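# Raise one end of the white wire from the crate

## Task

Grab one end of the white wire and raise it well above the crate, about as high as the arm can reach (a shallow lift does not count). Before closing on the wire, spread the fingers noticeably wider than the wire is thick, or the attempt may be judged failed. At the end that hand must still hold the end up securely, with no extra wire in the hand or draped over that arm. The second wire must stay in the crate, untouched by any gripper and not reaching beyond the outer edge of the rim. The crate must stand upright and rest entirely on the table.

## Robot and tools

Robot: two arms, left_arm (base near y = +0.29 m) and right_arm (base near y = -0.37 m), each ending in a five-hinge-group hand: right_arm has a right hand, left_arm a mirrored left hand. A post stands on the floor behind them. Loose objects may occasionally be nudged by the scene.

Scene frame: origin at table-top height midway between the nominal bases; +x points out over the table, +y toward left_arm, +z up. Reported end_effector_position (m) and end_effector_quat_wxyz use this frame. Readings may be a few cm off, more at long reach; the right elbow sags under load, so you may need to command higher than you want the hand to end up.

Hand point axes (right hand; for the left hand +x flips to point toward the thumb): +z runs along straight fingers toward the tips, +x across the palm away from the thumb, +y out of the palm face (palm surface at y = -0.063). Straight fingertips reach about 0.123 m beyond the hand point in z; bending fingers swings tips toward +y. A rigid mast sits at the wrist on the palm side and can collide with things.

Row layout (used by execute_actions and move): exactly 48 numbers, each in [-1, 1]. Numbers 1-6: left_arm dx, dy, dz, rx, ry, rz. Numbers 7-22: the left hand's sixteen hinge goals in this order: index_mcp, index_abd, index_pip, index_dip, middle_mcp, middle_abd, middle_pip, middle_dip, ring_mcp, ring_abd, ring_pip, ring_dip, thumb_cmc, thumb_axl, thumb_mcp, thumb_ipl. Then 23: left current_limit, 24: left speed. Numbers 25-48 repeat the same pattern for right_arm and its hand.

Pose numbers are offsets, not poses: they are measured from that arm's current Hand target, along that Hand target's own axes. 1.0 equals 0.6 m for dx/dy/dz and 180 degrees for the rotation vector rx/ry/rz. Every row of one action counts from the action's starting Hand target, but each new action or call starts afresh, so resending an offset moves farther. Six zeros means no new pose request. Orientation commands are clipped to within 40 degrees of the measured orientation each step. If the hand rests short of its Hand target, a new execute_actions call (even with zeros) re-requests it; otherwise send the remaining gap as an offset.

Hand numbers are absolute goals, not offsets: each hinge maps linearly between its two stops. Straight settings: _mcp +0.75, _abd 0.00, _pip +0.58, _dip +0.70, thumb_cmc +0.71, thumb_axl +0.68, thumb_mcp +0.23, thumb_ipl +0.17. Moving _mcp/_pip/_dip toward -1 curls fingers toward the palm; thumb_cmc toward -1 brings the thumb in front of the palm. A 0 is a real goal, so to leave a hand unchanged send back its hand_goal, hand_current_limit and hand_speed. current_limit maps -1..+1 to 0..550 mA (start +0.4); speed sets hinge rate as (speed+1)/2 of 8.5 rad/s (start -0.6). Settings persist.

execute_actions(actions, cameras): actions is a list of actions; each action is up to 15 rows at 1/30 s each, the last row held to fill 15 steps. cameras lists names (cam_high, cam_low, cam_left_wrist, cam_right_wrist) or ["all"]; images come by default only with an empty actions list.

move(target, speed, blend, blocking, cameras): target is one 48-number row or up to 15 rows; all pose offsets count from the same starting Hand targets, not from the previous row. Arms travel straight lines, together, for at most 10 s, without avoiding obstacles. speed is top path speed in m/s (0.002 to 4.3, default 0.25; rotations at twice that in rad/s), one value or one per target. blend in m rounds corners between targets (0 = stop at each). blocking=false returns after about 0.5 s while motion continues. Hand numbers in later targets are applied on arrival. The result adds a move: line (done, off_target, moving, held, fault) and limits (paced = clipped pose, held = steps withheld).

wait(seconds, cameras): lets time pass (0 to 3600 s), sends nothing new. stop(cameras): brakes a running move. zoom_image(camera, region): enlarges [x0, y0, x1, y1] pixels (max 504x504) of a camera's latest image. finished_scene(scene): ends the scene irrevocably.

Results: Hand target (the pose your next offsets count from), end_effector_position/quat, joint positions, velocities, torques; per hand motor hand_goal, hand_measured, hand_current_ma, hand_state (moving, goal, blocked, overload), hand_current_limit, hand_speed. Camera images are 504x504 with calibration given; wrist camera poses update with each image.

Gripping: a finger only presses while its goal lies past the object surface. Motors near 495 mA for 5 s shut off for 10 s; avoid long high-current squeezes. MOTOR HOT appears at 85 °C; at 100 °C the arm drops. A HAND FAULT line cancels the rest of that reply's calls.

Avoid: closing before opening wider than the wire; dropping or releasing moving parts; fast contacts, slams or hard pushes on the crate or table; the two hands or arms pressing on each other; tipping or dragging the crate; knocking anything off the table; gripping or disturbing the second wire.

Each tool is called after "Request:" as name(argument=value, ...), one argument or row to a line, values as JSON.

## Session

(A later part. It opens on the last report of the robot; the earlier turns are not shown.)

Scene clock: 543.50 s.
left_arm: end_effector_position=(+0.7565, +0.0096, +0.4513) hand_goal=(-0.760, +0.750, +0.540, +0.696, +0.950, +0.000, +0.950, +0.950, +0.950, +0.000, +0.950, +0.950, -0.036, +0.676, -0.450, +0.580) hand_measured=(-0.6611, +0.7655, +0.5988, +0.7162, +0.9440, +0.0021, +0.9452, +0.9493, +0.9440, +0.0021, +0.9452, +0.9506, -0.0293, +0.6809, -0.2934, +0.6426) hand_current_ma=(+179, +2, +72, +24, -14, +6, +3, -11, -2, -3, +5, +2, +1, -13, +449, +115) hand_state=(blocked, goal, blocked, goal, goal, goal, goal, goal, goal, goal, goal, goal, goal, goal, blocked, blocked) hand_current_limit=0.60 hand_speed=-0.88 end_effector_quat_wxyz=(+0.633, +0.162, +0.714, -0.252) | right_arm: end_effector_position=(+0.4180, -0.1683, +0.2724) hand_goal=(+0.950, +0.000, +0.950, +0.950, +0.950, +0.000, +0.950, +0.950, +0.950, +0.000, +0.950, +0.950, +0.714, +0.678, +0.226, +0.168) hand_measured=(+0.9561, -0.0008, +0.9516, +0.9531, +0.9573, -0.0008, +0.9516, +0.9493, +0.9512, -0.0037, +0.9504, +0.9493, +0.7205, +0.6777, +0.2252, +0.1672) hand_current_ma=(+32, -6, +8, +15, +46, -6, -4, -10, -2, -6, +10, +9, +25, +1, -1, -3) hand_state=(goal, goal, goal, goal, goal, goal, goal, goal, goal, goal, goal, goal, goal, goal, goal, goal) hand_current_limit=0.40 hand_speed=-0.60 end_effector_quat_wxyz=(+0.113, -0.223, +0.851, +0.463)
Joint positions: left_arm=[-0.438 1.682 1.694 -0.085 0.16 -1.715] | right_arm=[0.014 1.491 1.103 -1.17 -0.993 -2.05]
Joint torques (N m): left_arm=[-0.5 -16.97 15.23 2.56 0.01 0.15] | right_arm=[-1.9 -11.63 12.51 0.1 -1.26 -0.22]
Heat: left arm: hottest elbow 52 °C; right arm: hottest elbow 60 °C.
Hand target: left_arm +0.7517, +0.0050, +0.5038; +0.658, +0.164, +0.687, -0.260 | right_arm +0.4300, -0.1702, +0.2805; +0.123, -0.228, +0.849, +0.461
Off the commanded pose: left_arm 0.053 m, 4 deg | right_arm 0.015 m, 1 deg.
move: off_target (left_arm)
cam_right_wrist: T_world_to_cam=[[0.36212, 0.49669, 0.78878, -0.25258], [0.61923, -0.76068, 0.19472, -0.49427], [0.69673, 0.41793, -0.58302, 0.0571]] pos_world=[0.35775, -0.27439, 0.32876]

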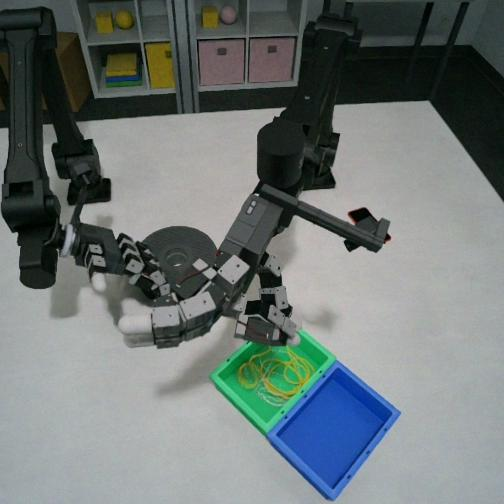

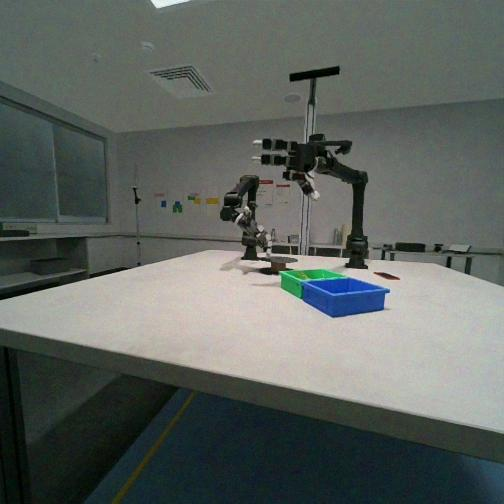

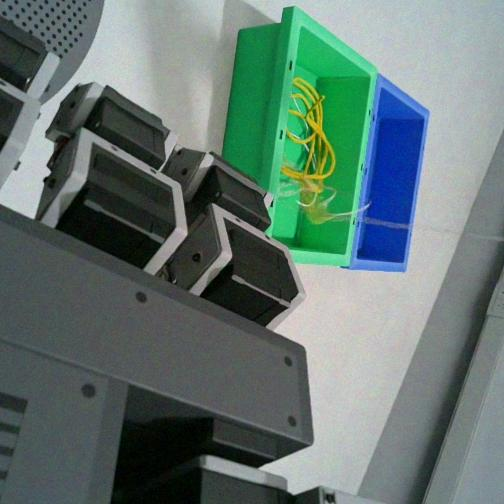

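Request:
wait(
  seconds=0.5,
  cameras=["cam_high","cam_low","cam_right_wrist"],
)

Request:
zoom_image(
  camera="cam_right_wrist",
  region=[240, 40, 440, 240],
)

Request:
zoom_image(
  camera="cam_high",
  region=[210, 310, 330, 430],
)

Request:
zoom_image(
  camera="cam_low",
  region=[240, 130, 400, 330],
)

Scene clock: 545.37 s.
left_arm: end_effector_position=(+0.7565, +0.0096, +0.4513) hand_goal=(-0.760, +0.750, +0.540, +0.696, +0.950, +0.000, +0.950, +0.950, +0.950, +0.000, +0.950, +0.950, -0.036, +0.676, -0.450, +0.580) hand_measured=(-0.6611, +0.7655, +0.5975, +0.7174, +0.9440, +0.0021, +0.9452, +0.9493, +0.9440, +0.0021, +0.9452, +0.9506, -0.0280, +0.6798, -0.2934, +0.6426) hand_current_ma=(+177, -2, +62, +14, +0, -1, +9, -10, -12, +3, +11, -2, +5, -4, +446, +115) hand_state=(blocked, goal, blocked, goal, goal, goal, goal, goal, goal, goal, goal, goal, goal, goal, blocked, blocked) hand_current_limit=0.60 hand_speed=-0.88 end_effector_quat_wxyz=(+0.633, +0.162, +0.714, -0.252) | right_arm: end_effector_position=(+0.4180, -0.1683, +0.2724) hand_goal=(+0.950, +0.000, +0.950, +0.950, +0.950, +0.000, +0.950, +0.950, +0.950, +0.000, +0.950, +0.950, +0.714, +0.678, +0.226, +0.168) hand_measured=(+0.9561, +0.0007, +0.9516, +0.9531, +0.9573, -0.0008, +0.9516, +0.9493, +0.9524, -0.0037, +0.9491, +0.9493, +0.7205, +0.6777, +0.2242, +0.1681) hand_current_ma=(+28, -5, +6, +15, +35, -2, -8, -6, -1, -8, +3, +0, +15, -4, -4, +6) hand_state=(goal, goal, goal, goal, goal, goal, goal, goal, goal, goal, goal, goal, goal, goal, goal, goal) hand_current_limit=0.40 hand_speed=-0.60 end_effector_quat_wxyz=(+0.113, -0.223, +0.851, +0.463)
Joint positions: left_arm=[-0.438 1.682 1.694 -0.085 0.16 -1.715] | right_arm=[0.014 1.491 1.103 -1.17 -0.993 -2.05]
Joint torques (N m): left_arm=[-0.5 -16.85 15.23 2.56 0 0.15] | right_arm=[-1.85 -11.58 12.51 0.1 -1.26 -0.22]
Heat: left arm: hottest elbow 53 °C; right arm: hottest elbow 60 °C.
Hand target: left_arm +0.7517, +0.0050, +0.5038; +0.658, +0.164, +0.687, -0.260 | right_arm +0.4300, -0.1702, +0.2805; +0.123, -0.228, +0.849, +0.461
Off the commanded pose: left_arm 0.053 m, 4 deg | right_arm 0.015 m, 1 deg.
wait: 0.50 s; at rest from the start
cam_right_wrist: T_world_to_cam=[[0.36212, 0.49669, 0.78878, -0.25258], [0.61923, -0.76068, 0.19472, -0.49427], [0.69673, 0.41793, -0.58302, 0.0571]] pos_world=[0.35775, -0.27439, 0.32876]

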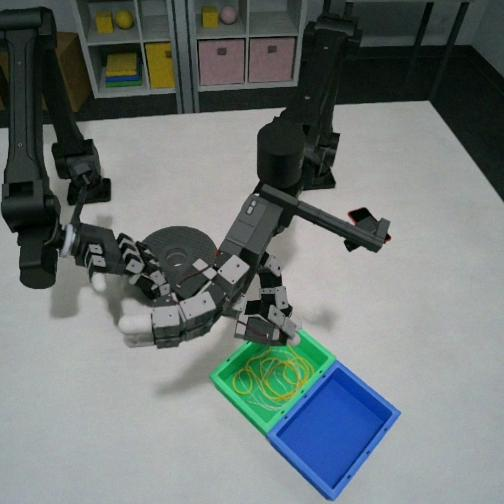

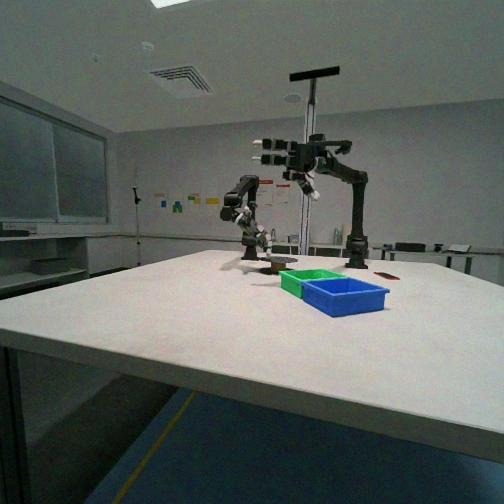

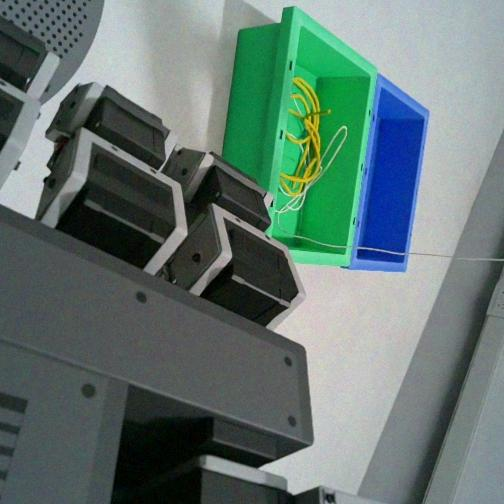

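Scaled by 2.520 from the camera's image (finer frame: 720x720).

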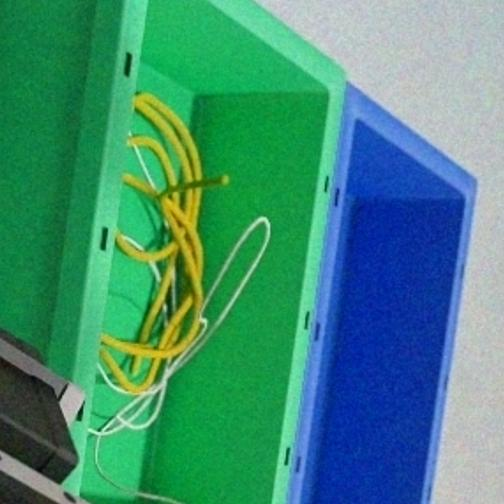

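Scaled by 4.200 from the camera's image (finer frame: 720x720).

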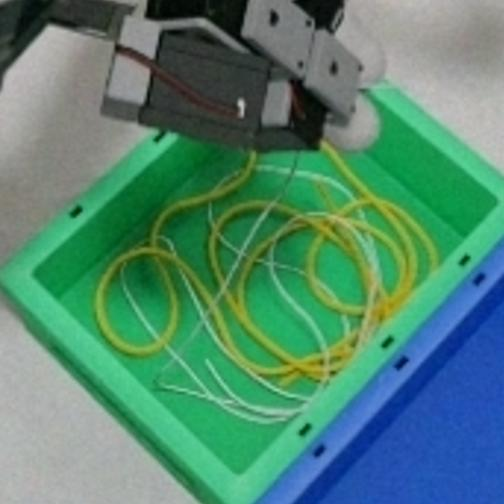

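Scaled by 2.520 from the camera's image (finer frame: 720x720).

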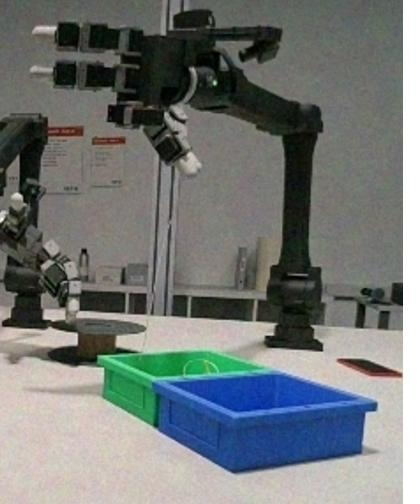

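Request:
move(
  target=[
    [-0.1635,-0.0348,-0.0653,0.0077,-0.0542,0.0095,-0.76,0.75,0.54,0.6957,0.95,0,0.95,0.95,0.95,0,0.95,0.95,-0.037,0.6766,-0.45,0.58,0.6,-0.88,0,0,0,0,0,0,0.95,0,0.95,0.95,0.95,0,0.95,0.95,0.95,0,0.95,0.95,0.714,0.678,0.226,0.168,0.4,-0.6],
  ],
  speed=0.05,
  cameras=["cam_high","cam_low","cam_right_wrist"],
)

Request:
zoom_image(
  camera="cam_right_wrist",
  region=[240, 40, 440, 240],
)

Request:
zoom_image(
  camera="cam_high",
  region=[210, 310, 330, 430],
)

Request:
zoom_image(
  camera="cam_low",
  region=[240, 130, 400, 330],
)

Scene clock: 559.67 s.
left_arm: end_effector_position=(+0.7256, +0.0242, +0.5448) hand_goal=(-0.760, +0.750, +0.540, +0.696, +0.950, +0.000, +0.950, +0.950, +0.950, +0.000, +0.950, +0.950, -0.036, +0.676, -0.450, +0.580) hand_measured=(-0.6623, +0.7640, +0.5988, +0.7162, +0.9428, +0.0007, +0.9452, +0.9481, +0.9452, +0.0021, +0.9452, +0.9506, -0.0280, +0.6809, -0.2924, +0.6416) hand_current_ma=(+182, +0, +71, +15, -10, +8, +1, -17, +0, +13, +9, +5, +0, -4, +439, +122) hand_state=(blocked, goal, blocked, goal, goal, goal, goal, goal, goal, goal, goal, goal, goal, goal, blocked, blocked) hand_current_limit=0.60 hand_speed=-0.88 end_effector_quat_wxyz=(+0.684, +0.159, +0.661, -0.263) | right_arm: end_effector_position=(+0.4180, -0.1683, +0.2724) hand_goal=(+0.950, +0.000, +0.950, +0.950, +0.950, +0.000, +0.950, +0.950, +0.950, +0.000, +0.950, +0.950, +0.714, +0.678, +0.226, +0.168) hand_measured=(+0.9573, -0.0008, +0.9529, +0.9531, +0.9561, +0.0007, +0.9516, +0.9506, +0.9512, -0.0037, +0.9491, +0.9506, +0.7205, +0.6777, +0.2252, +0.1672) hand_current_ma=(+32, +4, +12, +18, +37, -10, -6, -11, +2, +2, +3, +4, +17, +3, +1, -9) hand_state=(goal, goal, goal, goal, goal, goal, goal, goal, goal, goal, goal, goal, goal, goal, goal, goal) hand_current_limit=0.40 hand_speed=-0.60 end_effector_quat_wxyz=(+0.113, -0.223, +0.851, +0.463)
Joint positions: left_arm=[-0.438 1.585 1.72 -0.058 0.16 -1.715] | right_arm=[0.014 1.491 1.103 -1.17 -0.993 -2.05]
Joint torques (N m): left_arm=[-0.62 -15.38 15.17 3.56 -0.05 0.17] | right_arm=[-1.9 -11.63 12.51 0.1 -1.26 -0.22]
Heat: left arm: hottest elbow 58 °C; right arm: hottest elbow 60 °C.
Hand target: left_arm +0.7154, +0.0220, +0.6041; +0.716, +0.160, +0.623, -0.271 | right_arm +0.4300, -0.1702, +0.2805; +0.123, -0.228, +0.849, +0.461
Off the commanded pose: left_arm 0.060 m, 6 deg | right_arm 0.015 m, 1 deg.
move: off_target (left_arm)
cam_right_wrist: T_world_to_cam=[[0.36212, 0.49669, 0.78878, -0.25258], [0.61923, -0.76068, 0.19472, -0.49427], [0.69673, 0.41793, -0.58302, 0.0571]] pos_world=[0.35775, -0.27439, 0.32876]

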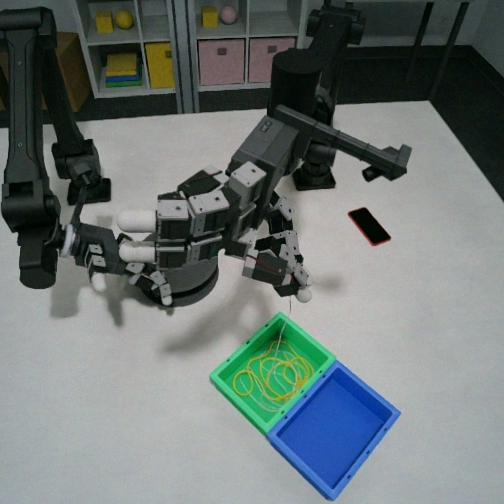

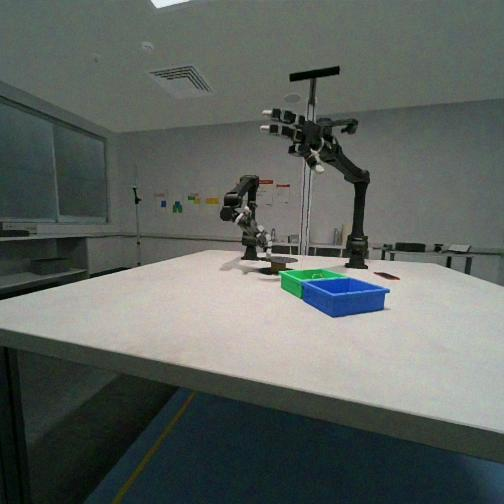

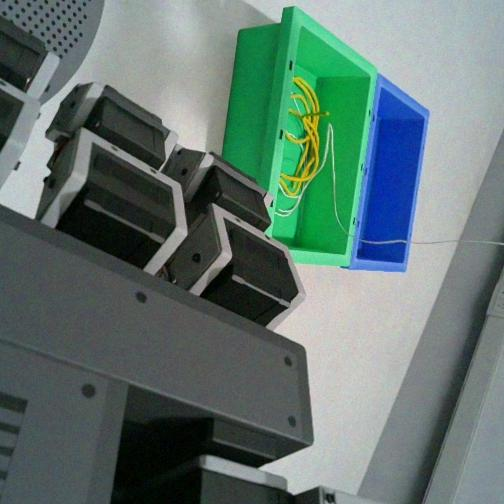

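Scaled by 2.520 from the camera's image (finer frame: 720x720).

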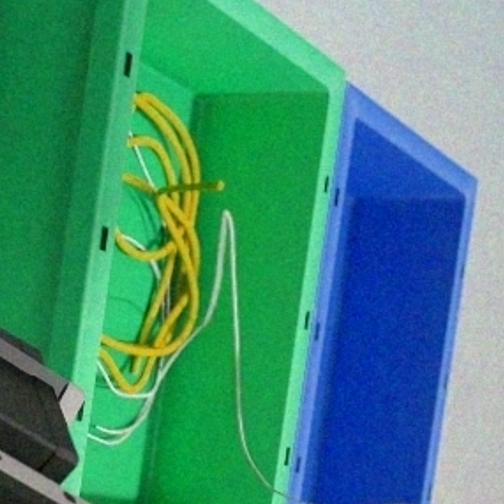

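Scaled by 4.200 from the camera's image (finer frame: 720x720).

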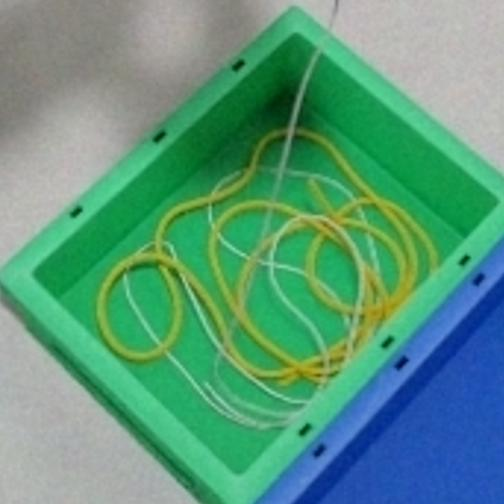

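Scaled by 2.520 from the camera's image (finer frame: 720x720).

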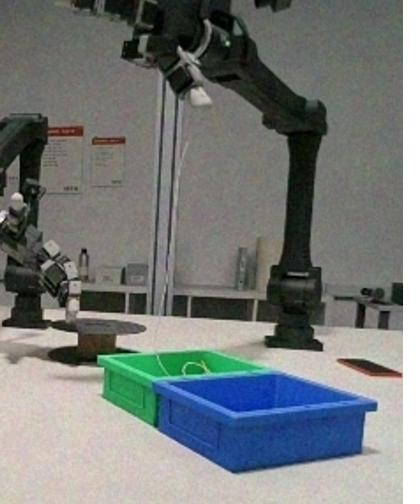

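Request:
move(
  target=[
    [-0.2434,-0.0444,-0.0567,0.0115,-0.0813,0.0143,-0.76,0.75,0.54,0.6957,0.95,0,0.95,0.95,0.95,0,0.95,0.95,-0.037,0.6766,-0.45,0.58,0.6,-0.88,0,0,0,0,0,0,0.95,0,0.95,0.95,0.95,0,0.95,0.95,0.95,0,0.95,0.95,0.714,0.678,0.226,0.168,0.4,-0.6],
  ],
  speed=0.06,
  cameras=["cam_high","cam_low","cam_right_wrist"],
)

Request:
zoom_image(
  camera="cam_right_wrist",
  region=[240, 40, 440, 240],
)

Request:
zoom_image(
  camera="cam_high",
  region=[210, 230, 410, 430],
)

Request:
zoom_image(
  camera="cam_low",
  region=[240, 90, 420, 330],
)

Scene clock: 565.20 s.
left_arm: end_effector_position=(+0.6814, +0.0451, +0.6899) hand_goal=(-0.760, +0.750, +0.540, +0.696, +0.950, +0.000, +0.950, +0.950, +0.950, +0.000, +0.950, +0.950, -0.036, +0.676, -0.450, +0.580) hand_measured=(-0.6611, +0.7640, +0.6013, +0.7174, +0.9500, +0.0021, +0.9491, +0.9506, +0.9488, +0.0007, +0.9504, +0.9493, -0.0280, +0.6809, -0.2944, +0.6426) hand_current_ma=(+179, +0, +70, +18, +7, +4, +9, -9, -12, +0, +9, -7, -1, -9, +438, +117) hand_state=(blocked, goal, blocked, blocked, goal, goal, goal, goal, goal, goal, goal, goal, goal, goal, blocked, blocked) hand_current_limit=0.60 hand_speed=-0.88 end_effector_quat_wxyz=(+0.767, +0.150, +0.558, -0.280) | right_arm: end_effector_position=(+0.4180, -0.1683, +0.2724) hand_goal=(+0.950, +0.000, +0.950, +0.950, +0.950, +0.000, +0.950, +0.950, +0.950, +0.000, +0.950, +0.950, +0.714, +0.678, +0.226, +0.168) hand_measured=(+0.9549, +0.0007, +0.9516, +0.9519, +0.9573, -0.0008, +0.9529, +0.9506, +0.9512, -0.0037, +0.9504, +0.9506, +0.7205, +0.6777, +0.2242, +0.1672) hand_current_ma=(+40, +3, +1, +21, +42, -1, +3, -7, +7, -1, +10, +8, +19, -4, -3, -7) hand_state=(goal, goal, goal, goal, goal, goal, goal, goal, goal, goal, goal, goal, goal, goal, goal, goal) hand_current_limit=0.40 hand_speed=-0.60 end_effector_quat_wxyz=(+0.113, -0.223, +0.851, +0.463)
Joint positions: left_arm=[-0.438 1.515 1.842 0.017 0.16 -1.715] | right_arm=[0.014 1.491 1.103 -1.17 -0.993 -2.05]
Joint torques (N m): left_arm=[-0.67 -13.57 14.52 3.36 -0.08 0.21] | right_arm=[-1.9 -11.58 12.52 0.1 -1.26 -0.22]
Heat: left arm: hottest elbow 58 °C; right arm: hottest elbow 60 °C.
Hand target: left_arm +0.6612, +0.0477, +0.7439; +0.792, +0.151, +0.518, -0.285 | right_arm +0.4300, -0.1702, +0.2805; +0.123, -0.228, +0.849, +0.461
Off the commanded pose: left_arm 0.058 m, 5 deg | right_arm 0.015 m, 1 deg.
move: off_target (left_arm)
cam_right_wrist: T_world_to_cam=[[0.36212, 0.49669, 0.78878, -0.25258], [0.61923, -0.76068, 0.19472, -0.49427], [0.69673, 0.41793, -0.58302, 0.0571]] pos_world=[0.35775, -0.27439, 0.32876]

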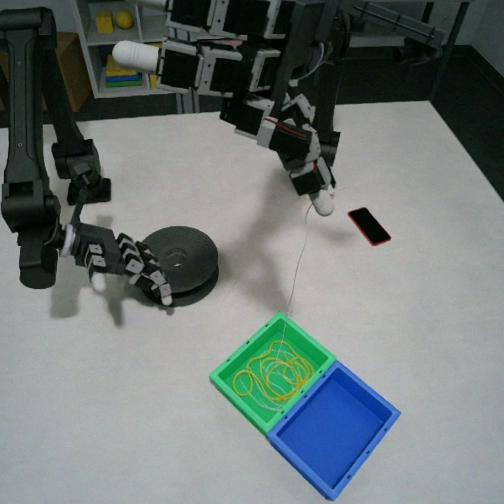

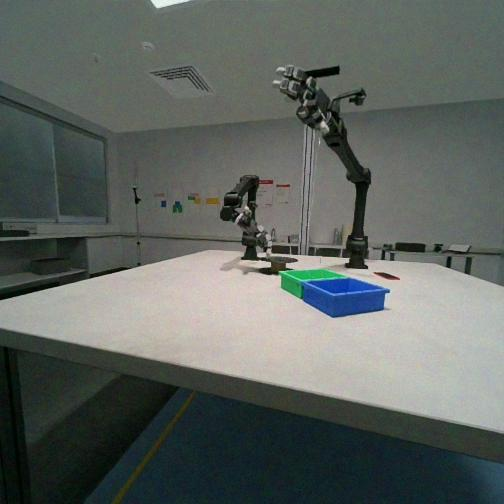

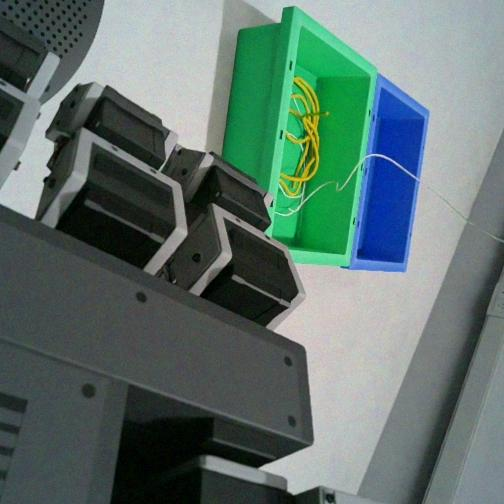

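Scaled by 2.520 from the camera's image (finer frame: 720x720).

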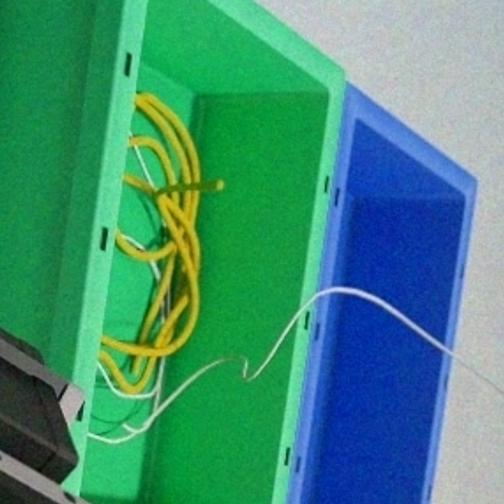

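Scaled by 2.520 from the camera's image (finer frame: 720x720).

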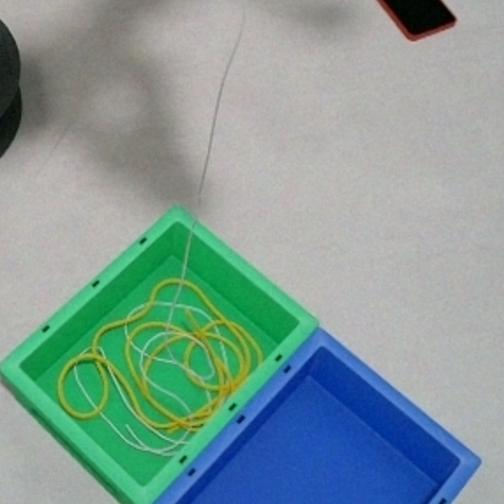

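Scaled by 2.100 from the camera's image (finer frame: 720x720).

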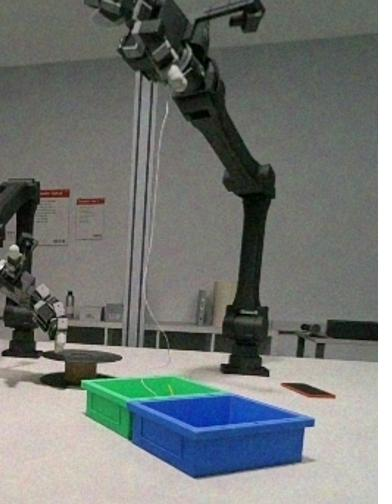

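Request:
move(
  target=[
    [-0.2533,-0.0357,0.0038,0.0116,-0.0812,0.0144,-0.76,0.75,0.54,0.6957,0.95,0,0.95,0.95,0.95,0,0.95,0.95,-0.037,0.6766,-0.45,0.58,0.6,-0.88,0,0,0,0,0,0,0.95,0,0.95,0.95,0.95,0,0.95,0.95,0.95,0,0.95,0.95,0.714,0.678,0.226,0.168,0.4,-0.6],
  ],
  speed=0.06,
  cameras=["cam_high","cam_low","cam_right_wrist"],
)

Request:
zoom_image(
  camera="cam_right_wrist",
  region=[240, 40, 440, 240],
)

Request:
zoom_image(
  camera="cam_high",
  region=[210, 230, 410, 430],
)

Request:
zoom_image(
  camera="cam_low",
  region=[240, 50, 420, 330],
)

Scene clock: 570.87 s.
left_arm: end_effector_position=(+0.6188, +0.0745, +0.8562) hand_goal=(-0.760, +0.750, +0.540, +0.696, +0.950, +0.000, +0.950, +0.950, +0.950, +0.000, +0.950, +0.950, -0.036, +0.676, -0.450, +0.580) hand_measured=(-0.6623, +0.7655, +0.5988, +0.7174, +0.9512, +0.0021, +0.9491, +0.9493, +0.9500, +0.0007, +0.9504, +0.9493, -0.0280, +0.6798, -0.2944, +0.6426) hand_current_ma=(+184, -12, +79, +14, +4, +5, +10, -6, +5, +3, +5, +7, +2, -10, +453, +110) hand_state=(blocked, goal, blocked, blocked, goal, goal, goal, goal, goal, goal, goal, goal, goal, goal, blocked, blocked) hand_current_limit=0.60 hand_speed=-0.88 end_effector_quat_wxyz=(+0.844, +0.137, +0.430, -0.292) | right_arm: end_effector_position=(+0.4180, -0.1683, +0.2724) hand_goal=(+0.950, +0.000, +0.950, +0.950, +0.950, +0.000, +0.950, +0.950, +0.950, +0.000, +0.950, +0.950, +0.714, +0.678, +0.226, +0.168) hand_measured=(+0.9561, +0.0007, +0.9516, +0.9519, +0.9573, +0.0007, +0.9516, +0.9506, +0.9512, -0.0037, +0.9504, +0.9493, +0.7192, +0.6777, +0.2252, +0.1691) hand_current_ma=(+31, -4, +4, +22, +43, -5, -5, -9, -3, -9, +5, +7, +26, -1, +2, -7) hand_state=(goal, goal, goal, goal, goal, goal, goal, goal, goal, goal, goal, goal, goal, goal, goal, goal) hand_current_limit=0.40 hand_speed=-0.60 end_effector_quat_wxyz=(+0.113, -0.223, +0.851, +0.463)
Joint positions: left_arm=[-0.439 1.529 2.132 0.042 0.16 -1.714] | right_arm=[0.014 1.491 1.103 -1.17 -0.993 -2.05]
Joint torques (N m): left_arm=[-0.73 -9.99 12.41 2.7 -0.06 0.23] | right_arm=[-1.9 -11.63 12.52 0.1 -1.25 -0.22]
Heat: left arm: hottest elbow 58 °C; right arm: hottest elbow 60 °C.
Hand target: left_arm +0.6040, +0.0744, +0.8839; +0.855, +0.139, +0.404, -0.293 | right_arm +0.4300, -0.1702, +0.2805; +0.123, -0.228, +0.849, +0.461
Off the commanded pose: left_arm 0.031 m, 3 deg | right_arm 0.015 m, 1 deg.
move: off_target (left_arm)
cam_right_wrist: T_world_to_cam=[[0.36212, 0.49669, 0.78878, -0.25258], [0.61923, -0.76068, 0.19472, -0.49427], [0.69673, 0.41793, -0.58302, 0.0571]] pos_world=[0.35775, -0.27439, 0.32876]

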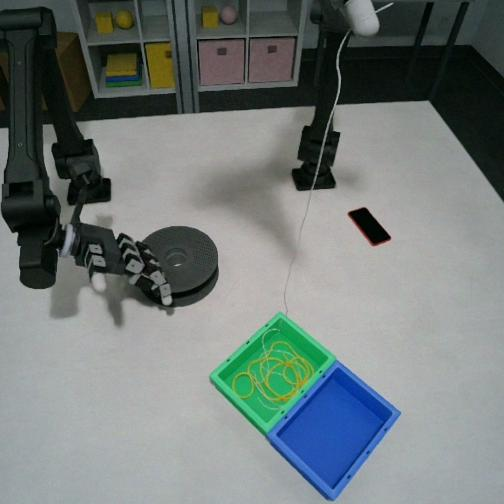

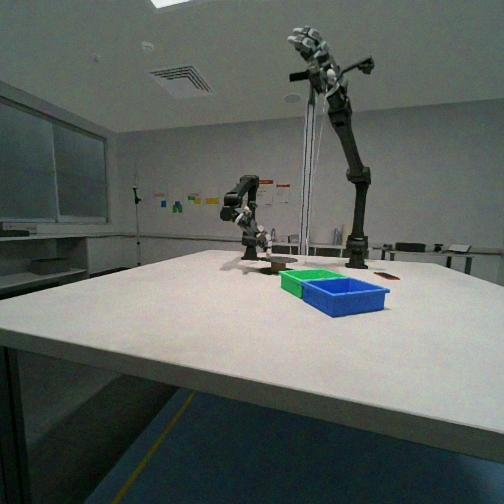

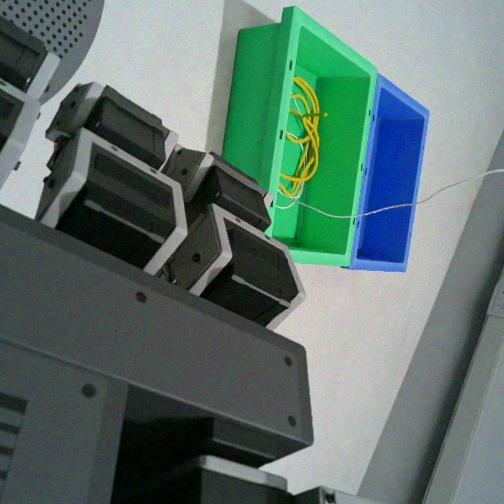

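Scaled by 2.520 from the camera's image (finer frame: 720x720).

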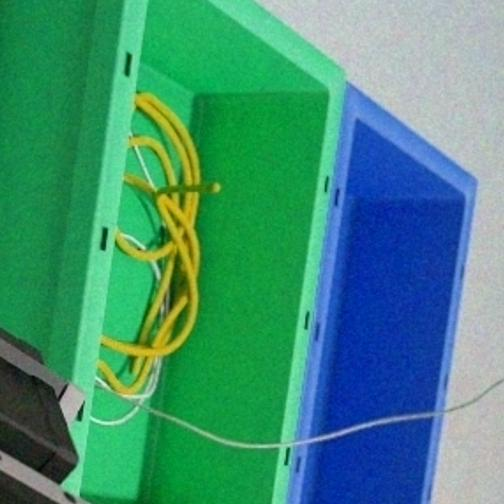

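Scaled by 2.520 from the camera's image (finer frame: 720x720).

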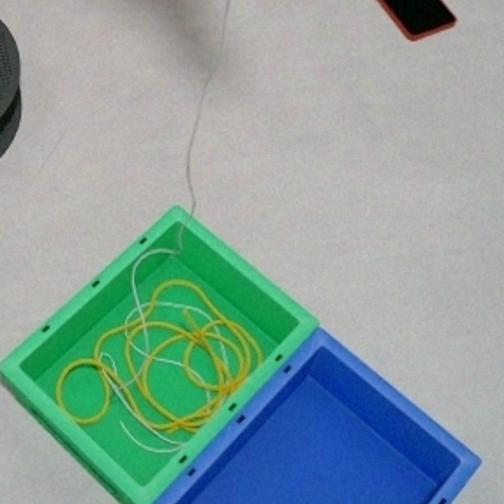

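Scaled by 1.800 from the camera's image (finer frame: 720x720).

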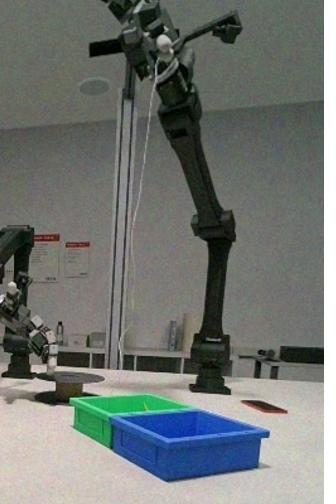

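Request:
zoom_image(
  camera="cam_low",
  region=[285, 25, 365, 125],
)

Request:
zoom_image(
  camera="cam_high",
  region=[280, 0, 420, 140],
)

Scaled by 5.040 from the camera's image (finer frame: 720x720).

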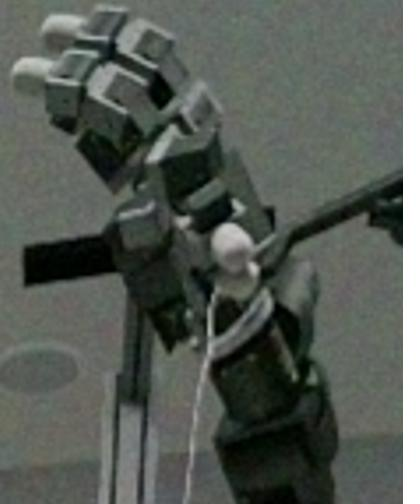

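Scaled by 3.600 from the camera's image (finer frame: 720x720).

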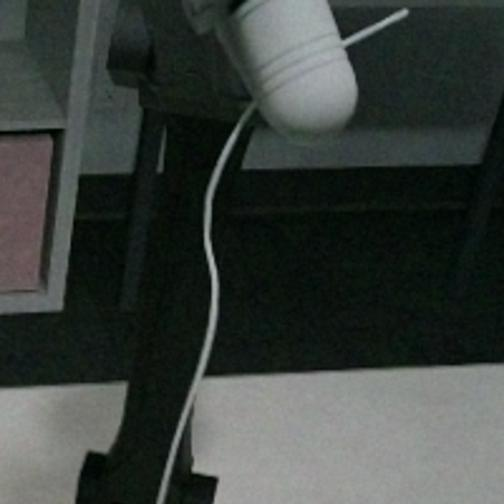

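Request:
move(
  target=[
    [-0.1531,-0.0151,0.0264,0.0093,-0.065,0.0115,-0.76,0.75,0.54,0.6957,0.95,0,0.95,0.95,0.95,0,0.95,0.95,-0.037,0.6766,-0.45,0.58,0.6,-0.88,0,0,0,0,0,0,0.95,0,0.95,0.95,0.95,0,0.95,0.95,0.95,0,0.95,0.95,0.714,0.678,0.226,0.168,0.4,-0.6],
  ],
  speed=0.05,
  cameras=["cam_high","cam_low","cam_right_wrist"],
)

Request:
zoom_image(
  camera="cam_high",
  region=[210, 230, 410, 430],
)

Request:
zoom_image(
  camera="cam_low",
  region=[240, 0, 420, 330],
)

Scene clock: 579.37 s.
left_arm: end_effector_position=(+0.5783, +0.0937, +0.9422) hand_goal=(-0.760, +0.750, +0.540, +0.696, +0.950, +0.000, +0.950, +0.950, +0.950, +0.000, +0.950, +0.950, -0.036, +0.676, -0.450, +0.580) hand_measured=(-0.6599, +0.7655, +0.6001, +0.7187, +0.9500, +0.0021, +0.9491, +0.9506, +0.9500, +0.0021, +0.9516, +0.9506, -0.0280, +0.6798, -0.2944, +0.6426) hand_current_ma=(+176, -4, +74, +13, +8, +6, +6, -13, -5, -2, +13, +0, +8, -12, +445, +122) hand_state=(blocked, goal, blocked, blocked, goal, goal, goal, goal, goal, goal, goal, goal, goal, goal, blocked, blocked) hand_current_limit=0.60 hand_speed=-0.88 end_effector_quat_wxyz=(+0.886, +0.127, +0.333, -0.296) | right_arm: end_effector_position=(+0.4180, -0.1683, +0.2724) hand_goal=(+0.950, +0.000, +0.950, +0.950, +0.950, +0.000, +0.950, +0.950, +0.950, +0.000, +0.950, +0.950, +0.714, +0.678, +0.226, +0.168) hand_measured=(+0.9573, +0.0007, +0.9516, +0.9519, +0.9573, +0.0007, +0.9529, +0.9506, +0.9524, -0.0023, +0.9491, +0.9493, +0.7205, +0.6767, +0.2252, +0.1672) hand_current_ma=(+33, -3, +6, +22, +38, +0, +2, -13, +0, -11, +12, +5, +30, -5, +8, -6) hand_state=(goal, goal, goal, goal, goal, goal, goal, goal, goal, goal, goal, goal, goal, goal, goal, goal) hand_current_limit=0.40 hand_speed=-0.60 end_effector_quat_wxyz=(+0.113, -0.223, +0.851, +0.463)
Joint positions: left_arm=[-0.439 1.591 2.344 0.104 0.161 -1.712] | right_arm=[0.014 1.491 1.103 -1.17 -0.993 -2.05]
Joint torques (N m): left_arm=[-0.62 -9.93 11.21 2.4 0.08 0.21] | right_arm=[-1.85 -11.58 12.51 0.12 -1.26 -0.22]
Heat: left arm: hottest elbow 59 °C; right arm: hottest elbow 60 °C.
Hand target: left_arm +0.5621, +0.0954, +0.9649; +0.895, +0.128, +0.308, -0.296 | right_arm +0.4300, -0.1702, +0.2805; +0.123, -0.228, +0.849, +0.461
Off the commanded pose: left_arm 0.028 m, 3 deg | right_arm 0.015 m, 1 deg.
move: off_target (left_arm)
cam_right_wrist: T_world_to_cam=[[0.36212, 0.49669, 0.78878, -0.25258], [0.61923, -0.76068, 0.19472, -0.49427], [0.69673, 0.41793, -0.58302, 0.0571]] pos_world=[0.35775, -0.27439, 0.32876]

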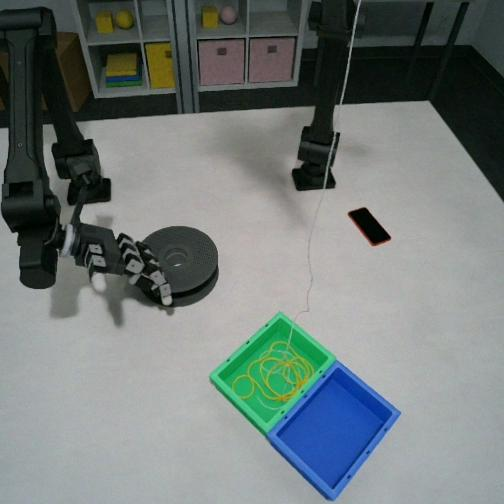

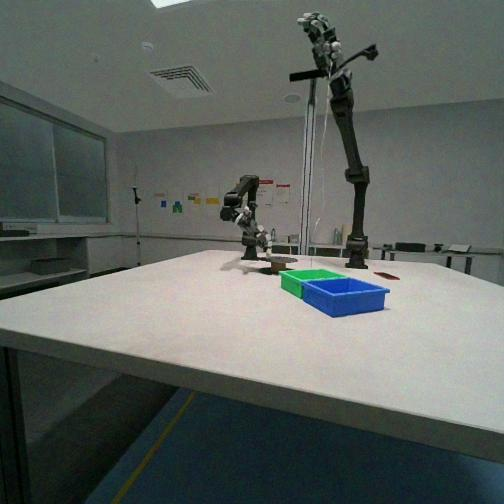

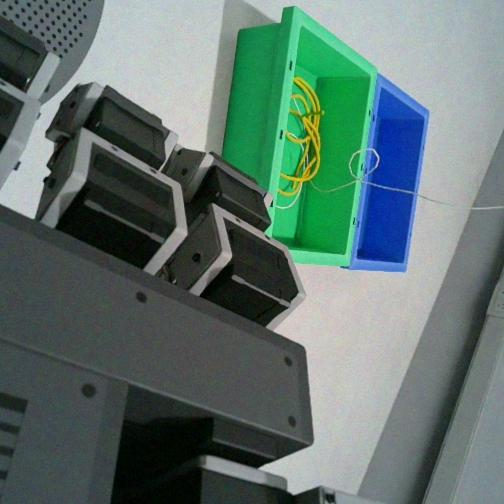

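Scaled by 2.520 from the camera's image (finer frame: 720x720).

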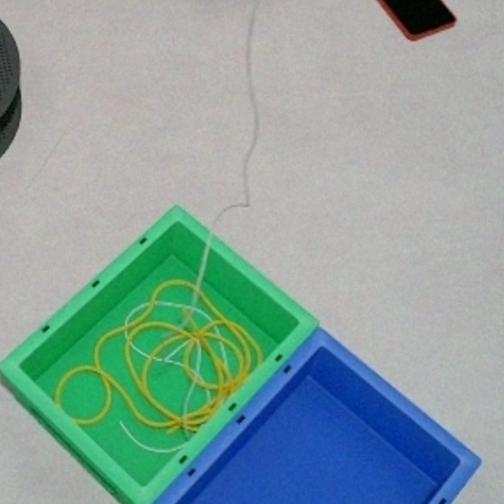

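Scaled by 1.527 from the camera's image (finer frame: 720x720).

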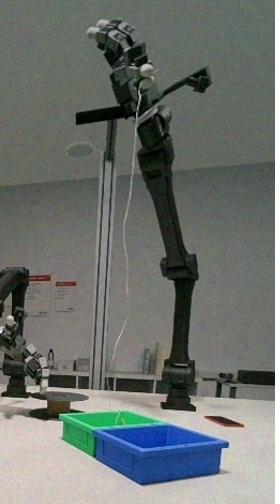

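Request:
move(
  target=[
    [-0.1422,-0.0088,0.0573,0.0093,-0.065,0.0115,-0.76,0.75,0.54,0.6957,0.95,0,0.95,0.95,0.95,0,0.95,0.95,-0.037,0.6766,-0.45,0.58,0.6,-0.88,0,0,0,0,0,0,0.95,0,0.95,0.95,0.95,0,0.95,0.95,0.95,0,0.95,0.95,0.714,0.678,0.226,0.168,0.4,-0.6],
  ],
  speed=0.05,
  cameras=["cam_high","cam_low","cam_right_wrist"],
)

Request:
zoom_image(
  camera="cam_high",
  region=[210, 230, 410, 430],
)

Request:
zoom_image(
  camera="cam_low",
  region=[240, 0, 420, 330],
)

Request:
zoom_image(
  camera="cam_right_wrist",
  region=[240, 40, 504, 300],
)

Scene clock: 583.57 s.
left_arm: end_effector_position=(+0.5298, +0.1105, +1.0288) hand_goal=(-0.760, +0.750, +0.540, +0.696, +0.950, +0.000, +0.950, +0.950, +0.950, +0.000, +0.950, +0.950, -0.036, +0.676, -0.450, +0.580) hand_measured=(-0.6623, +0.7640, +0.5988, +0.7174, +0.9537, +0.0036, +0.9504, +0.9493, +0.9537, +0.0021, +0.9504, +0.9519, -0.0280, +0.6798, -0.2944, +0.6426) hand_current_ma=(+180, -4, +72, +21, +3, +7, +15, -4, -3, +7, +8, +5, +3, -3, +446, +117) hand_state=(blocked, goal, blocked, blocked, goal, goal, goal, goal, goal, goal, goal, goal, goal, goal, blocked, blocked) hand_current_limit=0.60 hand_speed=-0.88 end_effector_quat_wxyz=(+0.921, +0.126, +0.214, -0.300) | right_arm: end_effector_position=(+0.4180, -0.1683, +0.2724) hand_goal=(+0.950, +0.000, +0.950, +0.950, +0.950, +0.000, +0.950, +0.950, +0.950, +0.000, +0.950, +0.950, +0.714, +0.678, +0.226, +0.168) hand_measured=(+0.9573, +0.0007, +0.9504, +0.9531, +0.9573, +0.0007, +0.9516, +0.9481, +0.9512, -0.0037, +0.9491, +0.9506, +0.7205, +0.6777, +0.2242, +0.1662) hand_current_ma=(+35, -1, +5, +18, +40, -8, -5, -4, -8, -11, +5, +8, +18, +0, -3, -4) hand_state=(goal, goal, goal, goal, goal, goal, goal, goal, goal, goal, goal, goal, goal, goal, goal, goal) hand_current_limit=0.40 hand_speed=-0.60 end_effector_quat_wxyz=(+0.113, -0.223, +0.851, +0.463)
Joint positions: left_arm=[-0.439 1.834 2.896 0.042 0.191 -1.712] | right_arm=[0.014 1.491 1.103 -1.17 -0.993 -2.05]
Joint torques (N m): left_arm=[0.09 -10.64 7.76 1.57 -0.01 0.11] | right_arm=[-1.9 -11.58 12.51 0.1 -1.26 -0.22]
Heat: left arm: hottest elbow 58 °C; right arm: hottest elbow 60 °C.
Hand target: left_arm +0.5210, +0.1154, +1.0449; +0.925, +0.116, +0.208, -0.296 | right_arm +0.4300, -0.1702, +0.2805; +0.123, -0.228, +0.849, +0.461
Off the commanded pose: left_arm 0.019 m, 1 deg | right_arm 0.015 m, 1 deg.
elbow stopped short (left arm): the move would have taken joint 3 (elbow) straighter than the controller allows.
move: off_target (left_arm)
cam_right_wrist: T_world_to_cam=[[0.36212, 0.49669, 0.78878, -0.25258], [0.61923, -0.76068, 0.19472, -0.49427], [0.69673, 0.41793, -0.58302, 0.0571]] pos_world=[0.35775, -0.27439, 0.32876]

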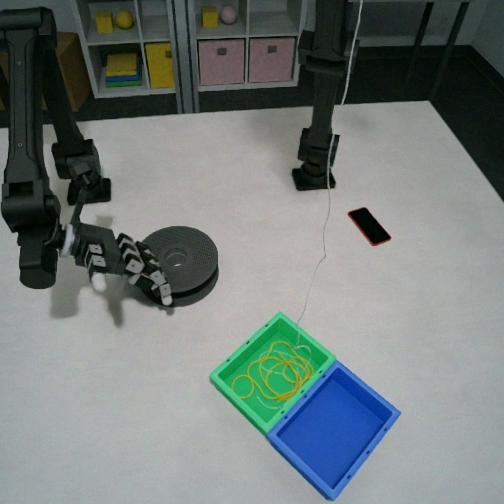

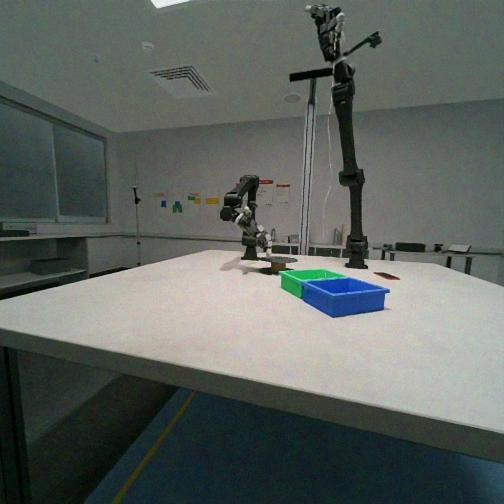

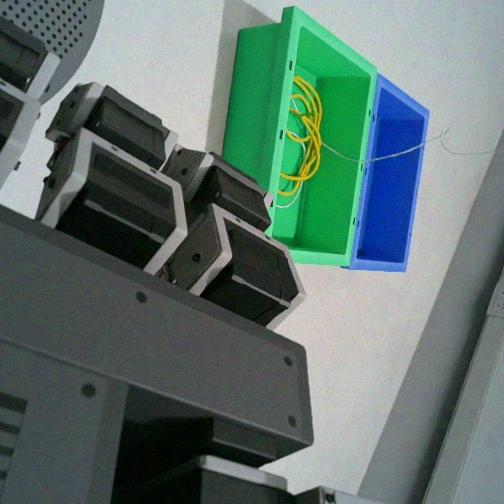

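Scaled by 2.520 from the camera's image (finer frame: 720x720).

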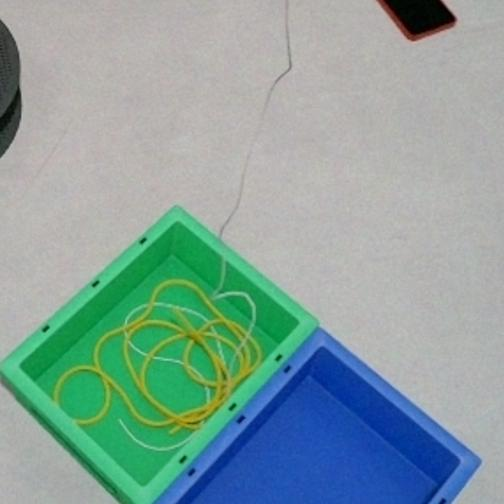

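Scaled by 1.527 from the camera's image (finer frame: 720x720).

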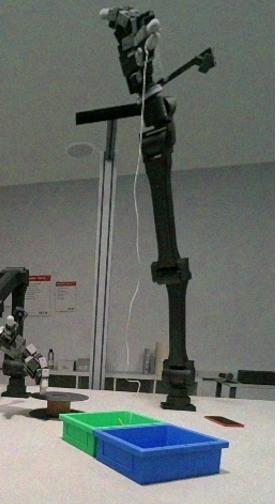

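Scaled by 1.909 from the camera's image (finer frame: 720x720).

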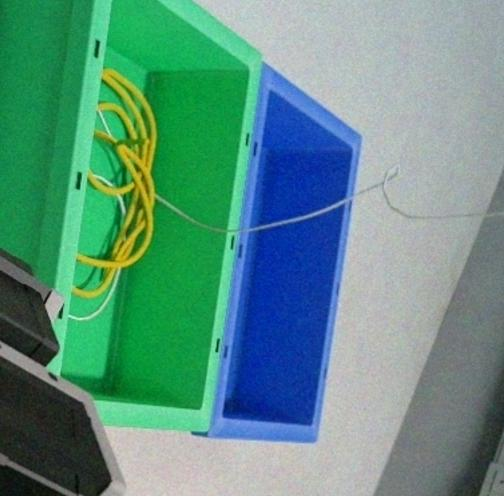

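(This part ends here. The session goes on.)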